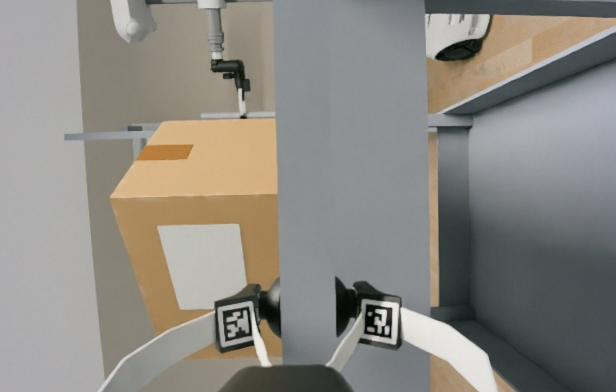

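Scene clock: 657.20 s.
move: r1 moving
r1.base_odometry: x=-3.776 y=+1.969 heading=+0.002
r1.turned_by_wheels: +0.000
r1.turned_by_imu: +0.000
r1.base_tilt: forward=-1.6 right=+1.3
r1.lidar_m: 0.38 0.40 2.56 2.50 2.71 2.66 2.60 2.82 2.26 2.19 2.34 0.43
r1.base_status: translate_m moving
r1.joint_positions: lift_m=+0.690 arm_m=+0.000 wrist_yaw_rad=-0.002 wrist_pitch_rad=+0.008 wrist_roll_rad=+1.568 gripper_m=-0.029
r1.joint_status: not commanded
r1.measured_speeds: translate_m=+0.045 strafe_m=+0.001 rotate_rad=+0.001 lift_m=-0.001 arm_m=+0.000 wrist_yaw_rad=+0.000 wrist_pitch_rad=+0.005 wrist_roll_rad=+0.000
r1.motor_effort: lift_m=+16(16) arm_m=+0(4) wheel_0=+5(7) wheel_1=+6(6) wheel_2=-6(8)
r1.servo_current: wrist_yaw_rad=26(65) wrist_pitch_rad=52(52) wrist_roll_rad=65(72) gripper_m=59(78)
r1.contact_limits: translate_m 0.6
r1.hand_pose: x=+0.4591 y=-0.0879 z=+0.8661 quat_wxyz=(+0.708, +0.706, +0.002, -0.003) (m; r1's base frame)
r1.wrist_depth_mm: - - - - 228 1537 1205 / - - - - 227 1618 - / - - 585 227 229 - - / - 473 452 167 229 - - / - 480 477 229 230 - - / - - 508 189 182 - - / - - 179 144 230 - -
r2.base_odometry: x=-2.366 y=-2.385 heading=-0.882
r2.turned_by_wheels: +0.000
r2.turned_by_imu: +0.000
r2.base_tilt: forward=-0.7 right=+0.0
r2.lidar_m: 0.45 3.31 1.15 1.08 3.38 1.77 1.45 1.43 1.39 1.13 1.06 0.57
r2.base_status: not commanded
r2.joint_positions: lift_m=+0.940 arm_m=+0.050 wrist_yaw_rad=+0.019 wrist_pitch_rad=+0.007 wrist_roll_rad=+0.000 gripper_m=-0.024
r2.joint_status: not commanded
r2.measured_speeds: all 0
r2.motor_effort: lift_m=+21(21) arm_m=-7(7) wheel_0=+12(12) wheel_1=-1(2) wheel_2=+18(18)
r2.servo_current: wrist_yaw_rad=124(124) wrist_pitch_rad=52(52) wrist_roll_rad=52(52) gripper_m=104(104)
r2.contact_limits: translate_m 0.6
r2.hand_pose: x=+0.5111 y=-0.0819 z=+1.1158 quat_wxyz=(+1.000, +0.000, +0.004, +0.010) (m; r2's base frame)
r2.wrist_depth_mm: - - 235 249 260 271 285 / - - 236 251 262 274 285 / - - 238 253 263 277 286 / - - 240 254 264 279 289 / - - 242 256 266 278 290 / - - 179 182 264 281 294 / - 241 244 - 267 289 296
pictures: none
No camera images: "cameras" was empty.

Scene clock: 663.00 s.
earlier move: r1 done
r1.base_odometry: x=-3.288 y=+1.970 heading=+0.002
r1.turned_by_wheels: +0.000
r1.turned_by_imu: -0.002
r1.base_tilt: forward=-1.6 right=+1.3
r1.lidar_m: 0.35 0.40 2.53 2.46 2.62 3.14 3.08 2.98 2.30 2.24 2.38 0.44
r1.base_status: done
r1.joint_positions: lift_m=+0.690 arm_m=+0.000 wrist_yaw_rad=-0.002 wrist_pitch_rad=+0.010 wrist_roll_rad=+1.568 gripper_m=-0.029
r1.joint_status: not commanded
r1.measured_speeds: all 0
r1.motor_effort: lift_m=+17(17) arm_m=+4(5) wheel_0=+2(8) wheel_1=+3(7) wheel_2=-3(12)
r1.servo_current: wrist_yaw_rad=39(72) wrist_pitch_rad=52(65) wrist_roll_rad=52(72) gripper_m=59(78)
r1.contact_limits: translate_m 0.6
r1.hand_pose: x=+0.4590 y=-0.0880 z=+0.8656 quat_wxyz=(+0.708, +0.706, +0.003, -0.004) (m; r1's base frame)
r1.wrist_depth_mm: - - - 239 237 1366 1078 / - - - 1464 236 1618 1182 / - - 609 233 236 - - / - 508 480 232 232 - - / - 477 469 229 232 - - / - 530 496 173 182 - - / - - 179 143 228 - -
r2.base_odometry: x=-2.366 y=-2.385 heading=-0.882
r2.turned_by_wheels: +0.000
r2.turned_by_imu: +0.001
r2.base_tilt: forward=-0.7 right=+0.0
r2.lidar_m: 0.46 3.29 0.77 1.02 3.38 1.78 1.45 1.42 1.39 1.14 1.03 0.58
r2.base_status: not commanded
r2.joint_positions: lift_m=+0.940 arm_m=+0.050 wrist_yaw_rad=+0.019 wrist_pitch_rad=+0.007 wrist_roll_rad=+0.000 gripper_m=-0.024
r2.joint_status: not commanded
r2.measured_speeds: all 0
r2.motor_effort: lift_m=+21(22) arm_m=-7(7) wheel_0=+12(13) wheel_1=-1(2) wheel_2=+17(18)
r2.servo_current: wrist_yaw_rad=91(124) wrist_pitch_rad=46(59) wrist_roll_rad=39(65) gripper_m=104(104)
r2.contact_limits: translate_m 0.6
r2.hand_pose: x=+0.5111 y=-0.0819 z=+1.1158 quat_wxyz=(+1.000, +0.000, +0.004, +0.010) (m; r2's base frame)
r2.wrist_depth_mm: - - 236 250 260 271 283 / - - 236 251 262 274 287 / - - 237 253 263 276 287 / - - 238 255 265 277 289 / - - 242 256 266 281 291 / - - 179 181 264 283 294 / - 241 245 - 267 289 296
wait: 5.80 of 6 s (r1 has come to rest)
pictures: r1_head_camera, r1_wrist_camera
Images, in order (width x height): r1_head_camera 420x560, r1_wrist_camera 616x392.

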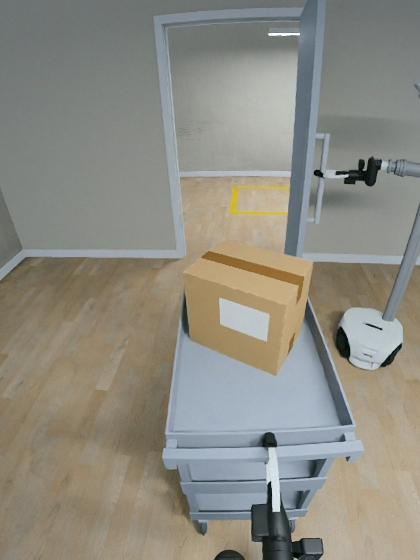

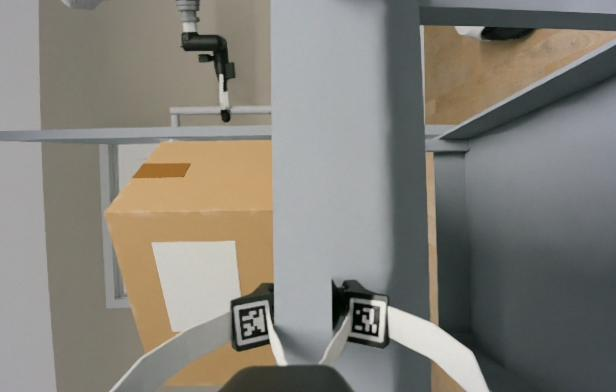

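move(r1={"base":{"translate_m":0.6,"strafe_m":0.03},"pace":"slow","contact_limits":{"translate_m":0.6}}, blocking=false, cameras=[])

wait(seconds=7, cameras=["r1_wrist_camera","r1_head_camera"])

Scene clock: 672.60 s.
move: r1 moving
r1.base_odometry: x=-3.276 y=+1.970 heading=+0.002
r1.turned_by_wheels: +0.000
r1.turned_by_imu: +0.000
r1.base_tilt: forward=-1.6 right=+1.3
r1.lidar_m: 0.37 0.38 2.54 2.48 2.62 3.15 3.09 2.95 2.29 2.25 2.42 0.40
r1.base_status: translate_m moving; strafe_m moving
r1.joint_positions: lift_m=+0.690 arm_m=+0.000 wrist_yaw_rad=-0.002 wrist_pitch_rad=+0.010 wrist_roll_rad=+1.568 gripper_m=-0.029
r1.joint_status: not commanded
r1.measured_speeds: translate_m=+0.048 strafe_m=+0.003 rotate_rad=-0.001 lift_m=+0.000 arm_m=+0.000 wrist_yaw_rad=+0.000 wrist_pitch_rad=+0.000 wrist_roll_rad=+0.000
r1.motor_effort: lift_m=+17(17) arm_m=+4(5) wheel_0=+3(4) wheel_1=+6(6) wheel_2=-9(9)
r1.servo_current: wrist_yaw_rad=52(72) wrist_pitch_rad=59(65) wrist_roll_rad=46(65) gripper_m=52(59)
r1.contact_limits: translate_m 0.6
r1.hand_pose: x=+0.4590 y=-0.0880 z=+0.8656 quat_wxyz=(+0.708, +0.706, +0.003, -0.004) (m; r1's base frame)
r1.wrist_depth_mm: - - - 238 239 1308 1078 / - - - 1464 236 1756 1182 / - - 615 233 236 - - / - 508 480 231 234 - - / - 473 469 229 232 - - / - 530 500 173 181 - - / - - 179 143 228 - -
r2: as last shown
r2.turned_by_imu: +0.000
r2.base_tilt: forward=-0.6 right=+0.1
r2.lidar_m: 0.44 1.20 0.76 1.02 3.40 1.76 1.45 1.43 1.39 1.13 1.03 0.58
r2.motor_effort: lift_m=+21(22) arm_m=-7(7) wheel_0=+12(12) wheel_1=-1(2) wheel_2=+17(18)
r2.servo_current: wrist_yaw_rad=104(124) wrist_pitch_rad=52(52) wrist_roll_rad=52(59) gripper_m=98(104)
r2.contact_limits: translate_m 0.6
r2.wrist_depth_mm: - - 235 249 259 272 282 / - - 236 252 262 273 285 / - - 236 253 263 276 287 / - - 240 255 265 277 289 / - - 241 256 267 278 291 / - - 179 182 265 281 294 / - 241 245 - 267 286 296
pictures: none
No camera images: "cameras" was empty.

Scene clock: 679.40 s.
earlier move: r1 done
r1.base_odometry: x=-2.689 y=+2.001 heading=+0.002
r1.turned_by_wheels: +0.000
r1.turned_by_imu: -0.002
r1.base_tilt: forward=-1.6 right=+1.3
r1.lidar_m: 0.38 0.40 2.46 2.40 2.59 3.76 3.73 3.10 2.38 2.33 1.10 0.44
r1.base_status: done
r1.joint_positions: lift_m=+0.690 arm_m=+0.000 wrist_yaw_rad=-0.002 wrist_pitch_rad=+0.010 wrist_roll_rad=+1.568 gripper_m=-0.029
r1.joint_status: not commanded
r1.measured_speeds: all 0
r1.motor_effort: lift_m=+17(17) arm_m=+4(5) wheel_0=+2(6) wheel_1=+3(7) wheel_2=-4(10)
r1.servo_current: wrist_yaw_rad=52(72) wrist_pitch_rad=52(65) wrist_roll_rad=46(65) gripper_m=52(65)
r1.contact_limits: translate_m 0.6
r1.hand_pose: x=+0.4590 y=-0.0880 z=+0.8656 quat_wxyz=(+0.708, +0.706, +0.003, -0.004) (m; r1's base frame)
r1.wrist_depth_mm: - - 904 235 237 1499 1205 / - - - - 236 - - / 1863 - 634 233 235 - - / 1863 500 473 231 234 - - / 1808 477 473 230 232 - - / 1808 525 504 172 182 - - / - 140 179 144 228 - -
r2.base_odometry: x=-2.366 y=-2.385 heading=-0.882
r2.turned_by_wheels: +0.000
r2.turned_by_imu: +0.001
r2.base_tilt: forward=-0.7 right=+0.0
r2.lidar_m: 0.45 0.64 0.72 1.26 3.39 1.79 1.46 1.43 1.42 1.15 1.04 0.61
r2.base_status: not commanded
r2.joint_positions: lift_m=+0.940 arm_m=+0.050 wrist_yaw_rad=+0.019 wrist_pitch_rad=+0.007 wrist_roll_rad=+0.000 gripper_m=-0.024
r2.joint_status: not commanded
r2.measured_speeds: all 0
r2.on_its_own: wrist_yaw_rad is at rest, and its servo_current (111 mA) is outside its rest range (0 to 104 mA)
r2.motor_effort: lift_m=+21(22) arm_m=-7(7) wheel_0=+12(13) wheel_1=-1(2) wheel_2=+17(18)
r2.servo_current: wrist_yaw_rad=111(124) wrist_pitch_rad=46(59) wrist_roll_rad=46(65) gripper_m=98(104)
r2.contact_limits: translate_m 0.6
r2.hand_pose: x=+0.5111 y=-0.0819 z=+1.1158 quat_wxyz=(+1.000, +0.000, +0.004, +0.010) (m; r2's base frame)
r2.wrist_depth_mm: - - 236 249 259 272 285 / - - 236 251 262 273 285 / - - 237 254 263 276 287 / - - 238 255 264 278 289 / 530 564 241 255 267 279 291 / 469 539 180 182 264 283 293 / 466 239 245 - 267 287 296
wait: 6.80 of 7 s (r1 has come to rest)
pictures: r1_head_camera, r1_wrist_camera
Images, in order (width x height): r1_head_camera 420x560, r1_wrist_camera 616x392.

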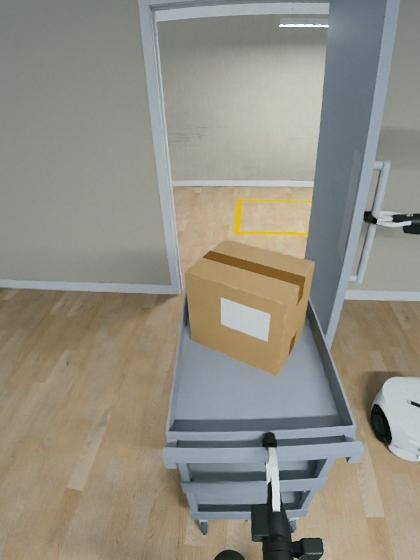

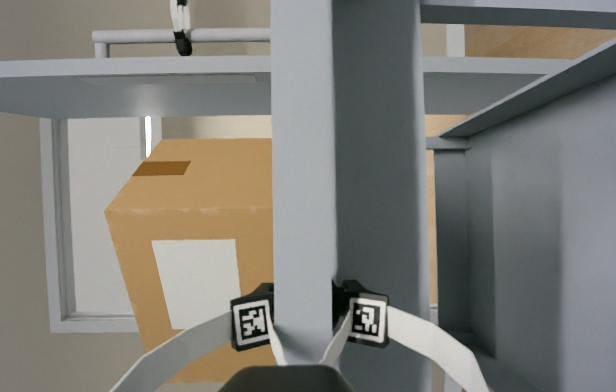

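move(r1={"base":{"rotate_rad":-0.06},"pace":"slow"}, blocking=false, cameras=[])

wait(seconds=2, cameras=[])

move(r1={"base":{"strafe_m":0.09},"pace":"slow","contact_limits":{"strafe_m":0.5}}, blocking=false, cameras=[])

wait(seconds=3, cameras=["r1_wrist_camera","r1_head_camera"])

Scene clock: 693.53 s.
move: r1 moving
r1.base_odometry: x=-2.689 y=+2.001 heading=-0.057
r1.turned_by_wheels: -0.059
r1.turned_by_imu: -0.059
r1.base_tilt: forward=-1.6 right=+1.3
r1.lidar_m: 0.37 0.37 2.49 2.40 2.50 3.53 3.75 3.22 2.42 2.31 1.12 0.45
r1.base_status: rotate_rad moving
r1.joint_positions: lift_m=+0.690 arm_m=+0.000 wrist_yaw_rad=+0.002 wrist_pitch_rad=+0.010 wrist_roll_rad=+1.568 gripper_m=-0.029
r1.joint_status: not commanded
r1.measured_speeds: translate_m=+0.000 strafe_m=+0.000 rotate_rad=-0.011 lift_m=+0.000 arm_m=+0.000 wrist_yaw_rad=+0.000 wrist_pitch_rad=+0.000 wrist_roll_rad=+0.001
r1.motor_effort: lift_m=+17(17) arm_m=+4(5) wheel_0=+8(8) wheel_1=+2(6) wheel_2=+4(5)
r1.servo_current: wrist_yaw_rad=46(65) wrist_pitch_rad=59(65) wrist_roll_rad=39(59) gripper_m=52(59)
r1.hand_pose: x=+0.4594 y=-0.0868 z=+0.8656 quat_wxyz=(+0.708, +0.706, +0.004, -0.003) (m; r1's base frame)
r1.wrist_depth_mm: - 866 891 237 240 274 1060 / - - - - 238 - - / 1808 - - 174 236 - - / 1863 521 496 172 234 - - / 1808 469 466 230 233 - - / 1808 512 492 175 183 - - / - 140 178 136 227 - -
r2.base_odometry: x=-2.366 y=-2.385 heading=-0.882
r2.turned_by_wheels: +0.000
r2.turned_by_imu: +0.000
r2.base_tilt: forward=-0.6 right=+0.1
r2.lidar_m: 0.44 0.64 0.69 1.27 3.40 1.77 1.43 1.42 1.37 1.15 1.06 0.59
r2.base_status: not commanded
r2.joint_positions: lift_m=+0.940 arm_m=+0.050 wrist_yaw_rad=+0.019 wrist_pitch_rad=+0.007 wrist_roll_rad=+0.000 gripper_m=-0.024
r2.joint_status: not commanded
r2.measured_speeds: all 0
r2.motor_effort: lift_m=+21(21) arm_m=-6(7) wheel_0=+12(13) wheel_1=-1(1) wheel_2=+17(18)
r2.servo_current: wrist_yaw_rad=117(117) wrist_pitch_rad=46(52) wrist_roll_rad=46(59) gripper_m=98(104)
r2.contact_limits: translate_m 0.6
r2.hand_pose: x=+0.5111 y=-0.0819 z=+1.1158 quat_wxyz=(+1.000, +0.000, +0.004, +0.010) (m; r2's base frame)
r2.wrist_depth_mm: - - 236 250 258 273 283 / - - 236 251 262 274 286 / - - 238 253 264 276 286 / - - 239 255 265 278 287 / 530 559 241 256 266 279 293 / 469 535 179 181 264 282 296 / 466 241 244 - 267 287 296
pictures: none
No camera images: "cameras" was empty.

Scene clock: 693.83 s.
earlier move: r1 done
r1.base_odometry: x=-2.689 y=+2.001 heading=-0.057
r1.turned_by_wheels: +0.000
r1.turned_by_imu: +0.000
r1.base_tilt: forward=-1.6 right=+1.3
r1.lidar_m: 0.37 0.37 2.47 2.39 2.52 3.51 3.76 3.26 2.42 2.33 1.11 0.44
r1.base_status: done
r1.joint_positions: lift_m=+0.690 arm_m=+0.000 wrist_yaw_rad=+0.002 wrist_pitch_rad=+0.010 wrist_roll_rad=+1.568 gripper_m=-0.029
r1.joint_status: not commanded
r1.measured_speeds: all 0
r1.motor_effort: lift_m=+17(17) arm_m=+4(5) wheel_0=+6(8) wheel_1=+1(6) wheel_2=+3(5)
r1.servo_current: wrist_yaw_rad=46(65) wrist_pitch_rad=52(65) wrist_roll_rad=46(59) gripper_m=52(59)
r1.hand_pose: x=+0.4594 y=-0.0868 z=+0.8656 quat_wxyz=(+0.708, +0.706, +0.004, -0.003) (m; r1's base frame)
r1.wrist_depth_mm: - 891 904 238 241 276 1078 / - - - - 239 - - / 1808 - - 175 236 - - / 1863 559 500 173 235 - - / 1863 466 466 231 233 - - / 1921 521 488 189 183 - - / - 140 179 143 227 - -
r2.base_odometry: x=-2.366 y=-2.385 heading=-0.882
r2.turned_by_wheels: +0.000
r2.turned_by_imu: +0.000
r2.base_tilt: forward=-0.7 right=+0.0
r2.lidar_m: 0.45 0.63 0.70 1.25 3.42 1.77 1.45 1.42 1.41 1.16 1.03 0.59
r2.base_status: not commanded
r2.joint_positions: lift_m=+0.940 arm_m=+0.050 wrist_yaw_rad=+0.019 wrist_pitch_rad=+0.007 wrist_roll_rad=+0.000 gripper_m=-0.024
r2.joint_status: not commanded
r2.measured_speeds: all 0
r2.on_its_own: wrist_yaw_rad is at rest, and its servo_current (111 mA) is outside its rest range (0 to 104 mA)
r2.motor_effort: lift_m=+21(21) arm_m=-7(7) wheel_0=+12(13) wheel_1=-1(1) wheel_2=+17(18)
r2.servo_current: wrist_yaw_rad=111(117) wrist_pitch_rad=46(52) wrist_roll_rad=39(59) gripper_m=104(104)
r2.contact_limits: translate_m 0.6
r2.hand_pose: x=+0.5111 y=-0.0819 z=+1.1158 quat_wxyz=(+1.000, +0.000, +0.004, +0.010) (m; r2's base frame)
r2.wrist_depth_mm: - - 236 250 259 273 285 / - - 236 250 263 273 286 / - - 236 254 263 277 287 / - - 240 255 265 277 289 / 535 564 241 254 266 279 291 / 473 535 179 182 263 282 293 / 466 240 246 - 268 287 296
wait: 0.30 of 2 s (r1 has come to rest)
pictures: none
No camera images: "cameras" was empty.

Scene clock: 694.33 s.
move: r1 moving
r1.base_odometry: x=-2.688 y=+2.015 heading=-0.057
r1.turned_by_wheels: +0.000
r1.turned_by_imu: +0.000
r1.base_tilt: forward=-1.6 right=+1.3
r1.lidar_m: 0.37 0.39 2.47 2.36 2.50 3.49 3.75 3.26 2.41 2.32 1.13 0.45
r1.base_status: strafe_m moving
r1.joint_positions: lift_m=+0.690 arm_m=+0.000 wrist_yaw_rad=+0.002 wrist_pitch_rad=+0.010 wrist_roll_rad=+1.568 gripper_m=-0.029
r1.joint_status: not commanded
r1.measured_speeds: translate_m=+0.000 strafe_m=+0.057 rotate_rad=+0.000 lift_m=+0.000 arm_m=+0.000 wrist_yaw_rad=+0.000 wrist_pitch_rad=+0.001 wrist_roll_rad=+0.000
r1.motor_effort: lift_m=+17(17) arm_m=+4(4) wheel_0=-7(10) wheel_1=+5(9) wheel_2=+0(3)
r1.servo_current: wrist_yaw_rad=59(72) wrist_pitch_rad=52(65) wrist_roll_rad=46(46) gripper_m=52(59)
r1.contact_limits: strafe_m 0.5
r1.hand_pose: x=+0.4594 y=-0.0868 z=+0.8655 quat_wxyz=(+0.708, +0.706, +0.004, -0.003) (m; r1's base frame)
r1.wrist_depth_mm: - - 917 245 249 274 1060 / - 904 891 241 245 1537 - / 1808 - - 178 240 - - / 1808 591 512 176 236 - - / 1756 466 466 232 235 - - / 1808 512 480 189 182 - - / - 140 179 143 226 - -
r2.base_odometry: x=-2.366 y=-2.385 heading=-0.882
r2.turned_by_wheels: +0.000
r2.turned_by_imu: +0.000
r2.base_tilt: forward=-0.7 right=+0.1
r2.lidar_m: 0.44 0.64 0.71 1.28 3.41 1.75 1.45 1.44 1.44 1.15 1.06 0.59
r2.base_status: not commanded
r2.joint_positions: lift_m=+0.940 arm_m=+0.050 wrist_yaw_rad=+0.019 wrist_pitch_rad=+0.007 wrist_roll_rad=+0.000 gripper_m=-0.024
r2.joint_status: not commanded
r2.measured_speeds: all 0
r2.motor_effort: lift_m=+21(21) arm_m=-6(7) wheel_0=+12(12) wheel_1=-1(1) wheel_2=+17(18)
r2.servo_current: wrist_yaw_rad=111(117) wrist_pitch_rad=52(52) wrist_roll_rad=39(52) gripper_m=91(104)
r2.contact_limits: translate_m 0.6
r2.hand_pose: x=+0.5111 y=-0.0819 z=+1.1158 quat_wxyz=(+1.000, +0.000, +0.004, +0.010) (m; r2's base frame)
r2.wrist_depth_mm: - - 236 248 260 272 285 / - - 236 251 262 273 286 / - - 237 252 263 277 287 / - - 239 254 264 278 289 / 535 564 242 255 266 279 290 / 469 539 179 181 264 282 293 / 469 240 244 - 268 289 297
pictures: none
No camera images: "cameras" was empty.

Scene clock: 695.90 s.
earlier move: r1 done
r1.base_odometry: x=-2.683 y=+2.090 heading=-0.058
r1.turned_by_wheels: +0.000
r1.turned_by_imu: +0.000
r1.base_tilt: forward=-1.6 right=+1.3
r1.lidar_m: 0.38 0.40 2.36 2.31 2.42 3.37 3.77 3.40 2.52 2.44 1.15 0.43
r1.base_status: done
r1.joint_positions: lift_m=+0.690 arm_m=+0.000 wrist_yaw_rad=-0.003 wrist_pitch_rad=+0.010 wrist_roll_rad=+1.568 gripper_m=-0.029
r1.joint_status: not commanded
r1.measured_speeds: all 0
r1.motor_effort: lift_m=+17(17) arm_m=+4(4) wheel_0=-4(12) wheel_1=+1(9) wheel_2=-1(3)
r1.servo_current: wrist_yaw_rad=39(72) wrist_pitch_rad=52(72) wrist_roll_rad=39(65) gripper_m=52(59)
r1.contact_limits: strafe_m 0.5
r1.hand_pose: x=+0.4590 y=-0.0883 z=+0.8655 quat_wxyz=(+0.708, +0.706, +0.002, -0.005) (m; r1's base frame)
r1.wrist_depth_mm: - - 917 229 230 1537 1160 / - 904 - - 231 - - / 1808 - 585 168 230 - - / 1863 477 455 169 230 - - / 1808 484 477 229 231 - - / 1863 - 512 172 181 - - / - 140 171 143 230 - -
r2.base_odometry: x=-2.366 y=-2.385 heading=-0.882
r2.turned_by_wheels: +0.000
r2.turned_by_imu: +0.000
r2.base_tilt: forward=-0.7 right=+0.0
r2.lidar_m: 0.45 0.65 0.74 4.70 3.39 1.77 1.44 1.43 1.41 1.15 1.05 0.57
r2.base_status: not commanded
r2.joint_positions: lift_m=+0.940 arm_m=+0.050 wrist_yaw_rad=+0.019 wrist_pitch_rad=+0.007 wrist_roll_rad=+0.000 gripper_m=-0.024
r2.joint_status: not commanded
r2.measured_speeds: all 0
r2.motor_effort: lift_m=+21(21) arm_m=-7(7) wheel_0=+12(12) wheel_1=-1(1) wheel_2=+18(18)
r2.servo_current: wrist_yaw_rad=104(117) wrist_pitch_rad=59(59) wrist_roll_rad=52(59) gripper_m=91(104)
r2.contact_limits: translate_m 0.6
r2.hand_pose: x=+0.5111 y=-0.0819 z=+1.1158 quat_wxyz=(+1.000, +0.000, +0.004, +0.010) (m; r2's base frame)
r2.wrist_depth_mm: - - 235 250 259 272 285 / - - 236 251 262 273 286 / - - 237 253 263 276 286 / - - 239 254 264 278 289 / 535 569 241 256 267 279 290 / 492 544 180 182 263 282 294 / 488 240 244 - 268 289 297
wait: 1.57 of 3 s (r1 has come to rest)
pictures: r1_head_camera, r1_wrist_camera
Images, in order (width x height): r1_head_camera 420x560, r1_wrist_camera 616x392.

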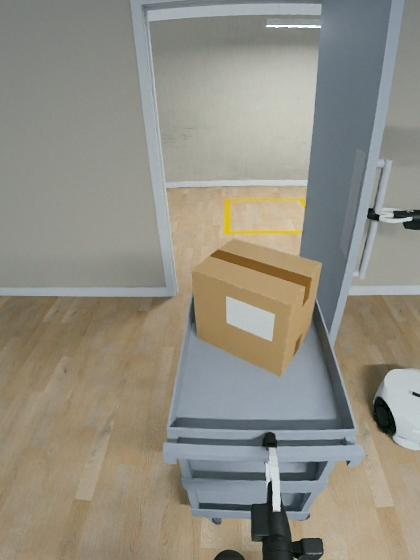

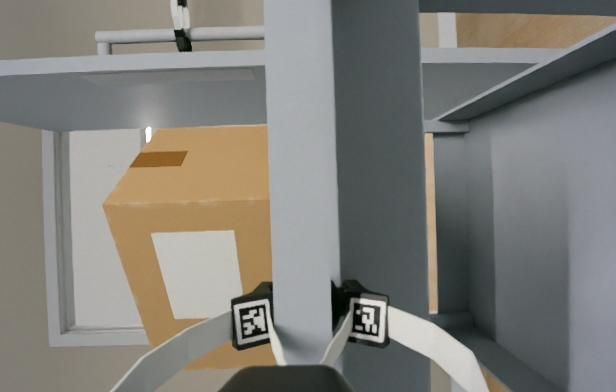

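move(r1={"base":{"translate_m":0.9},"pace":"slow","contact_limits":{"translate_m":0.6}}, blocking=false, cameras=[])

wait(seconds=10, cameras=["r1_wrist_camera","r1_head_camera"])

Scene clock: 708.67 s.
move: r1 moving
r1.base_odometry: x=-2.671 y=+2.090 heading=-0.057
r1.turned_by_wheels: +0.000
r1.turned_by_imu: +0.000
r1.base_tilt: forward=-1.6 right=+1.3
r1.lidar_m: 0.35 0.40 2.39 2.32 2.41 3.38 3.77 3.38 2.52 2.41 1.16 0.44
r1.base_status: translate_m moving
r1.joint_positions: lift_m=+0.690 arm_m=+0.000 wrist_yaw_rad=-0.003 wrist_pitch_rad=+0.010 wrist_roll_rad=+1.568 gripper_m=-0.029
r1.joint_status: not commanded
r1.measured_speeds: translate_m=+0.049 strafe_m=-0.001 rotate_rad=+0.000 lift_m=+0.000 arm_m=+0.000 wrist_yaw_rad=+0.000 wrist_pitch_rad=+0.000 wrist_roll_rad=+0.000
r1.motor_effort: lift_m=+17(17) arm_m=+4(4) wheel_0=+5(7) wheel_1=+5(6) wheel_2=-7(8)
r1.servo_current: wrist_yaw_rad=52(59) wrist_pitch_rad=52(65) wrist_roll_rad=46(59) gripper_m=59(59)
r1.contact_limits: translate_m 0.6
r1.hand_pose: x=+0.4590 y=-0.0883 z=+0.8655 quat_wxyz=(+0.708, +0.706, +0.002, -0.005) (m; r1's base frame)
r1.wrist_depth_mm: - 904 904 - 229 1499 1160 / - - - - 230 - - / 1808 - 585 168 229 - - / 1863 477 455 168 230 - - / 1808 488 480 229 230 - - / 1863 - 512 174 182 - - / - 140 171 143 231 - -
r2: as last shown
r2.lidar_m: 0.46 0.65 0.76 4.68 3.39 1.74 1.44 1.43 1.42 1.14 1.03 0.58
r2.motor_effort: lift_m=+21(21) arm_m=-6(7) wheel_0=+12(13) wheel_1=-1(1) wheel_2=+17(18)
r2.servo_current: wrist_yaw_rad=117(124) wrist_pitch_rad=52(52) wrist_roll_rad=59(59) gripper_m=98(104)
r2.contact_limits: translate_m 0.6
r2.wrist_depth_mm: - - 234 250 259 272 283 / - - 236 250 262 276 286 / - - 236 253 263 276 289 / - - 240 255 264 278 289 / 535 564 242 256 267 281 291 / 466 539 179 182 264 281 293 / 477 240 244 - 270 287 297
pictures: none
No camera images: "cameras" was empty.

Scene clock: 718.47 s.
earlier move: r1 done
r1.base_odometry: x=-1.785 y=+2.039 heading=-0.057
r1.turned_by_wheels: +0.000
r1.turned_by_imu: +0.000
r1.base_tilt: forward=-1.6 right=+1.3
r1.lidar_m: 0.36 0.37 1.78 2.29 2.42 3.34 - 3.40 2.53 0.77 0.51 0.43
r1.base_status: done
r1.joint_positions: lift_m=+0.690 arm_m=+0.000 wrist_yaw_rad=-0.001 wrist_pitch_rad=+0.010 wrist_roll_rad=+1.568 gripper_m=-0.029
r1.joint_status: not commanded
r1.measured_speeds: all 0
r1.motor_effort: lift_m=+17(17) arm_m=+4(4) wheel_0=+3(9) wheel_1=+3(7) wheel_2=-2(9)
r1.servo_current: wrist_yaw_rad=65(78) wrist_pitch_rad=52(72) wrist_roll_rad=46(72) gripper_m=52(65)
r1.contact_limits: translate_m 0.6
r1.hand_pose: x=+0.4592 y=-0.0876 z=+0.8655 quat_wxyz=(+0.708, +0.706, +0.003, -0.004) (m; r1's base frame)
r1.wrist_depth_mm: - - - - 277 283 286 / - - - 257 263 1661 1205 / - - - 250 254 1756 - / - - 654 245 244 - - / - 492 459 178 237 - - / - 473 459 190 182 - - / - 496 179 143 221 - -
r2.base_odometry: x=-2.366 y=-2.385 heading=-0.882
r2.turned_by_wheels: +0.000
r2.turned_by_imu: +0.001
r2.base_tilt: forward=-0.6 right=+0.0
r2.lidar_m: 0.45 0.80 3.70 4.70 3.39 1.80 1.45 1.44 1.40 1.14 1.03 0.60
r2.base_status: not commanded
r2.joint_positions: lift_m=+0.940 arm_m=+0.050 wrist_yaw_rad=+0.019 wrist_pitch_rad=+0.007 wrist_roll_rad=+0.000 gripper_m=-0.024
r2.joint_status: not commanded
r2.measured_speeds: all 0
r2.on_its_own: wrist_yaw_rad is at rest, and its servo_current (111 mA) is outside its rest range (0 to 104 mA)
r2.motor_effort: lift_m=+21(21) arm_m=-7(7) wheel_0=+12(13) wheel_1=-1(2) wheel_2=+18(18)
r2.servo_current: wrist_yaw_rad=111(124) wrist_pitch_rad=52(59) wrist_roll_rad=46(59) gripper_m=98(104)
r2.contact_limits: translate_m 0.6
r2.hand_pose: x=+0.5111 y=-0.0819 z=+1.1158 quat_wxyz=(+1.000, +0.000, +0.004, +0.010) (m; r2's base frame)
r2.wrist_depth_mm: - 233 235 249 259 272 283 / - - 236 250 260 273 285 / - - 237 253 264 276 287 / - - 240 254 264 278 290 / - - 242 255 265 279 293 / 654 654 179 181 265 281 294 / - 240 245 - 268 287 297
wait: 9.80 of 10 s (r1 has come to rest)
pictures: r1_head_camera, r1_wrist_camera
Images, in order (width x height): r1_head_camera 420x560, r1_wrist_camera 616x392.

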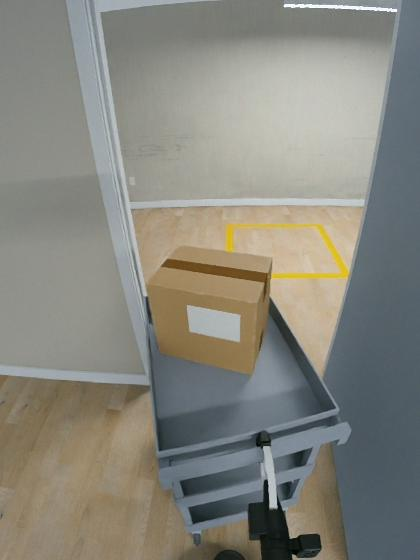

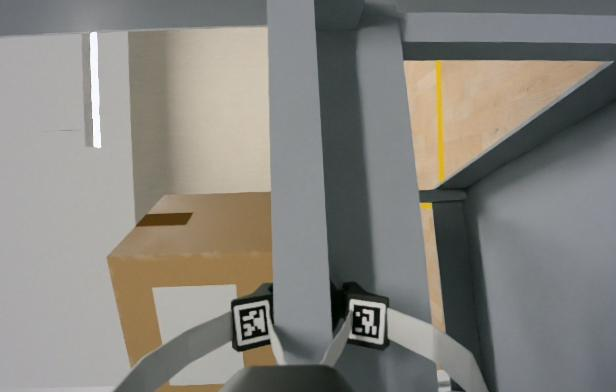

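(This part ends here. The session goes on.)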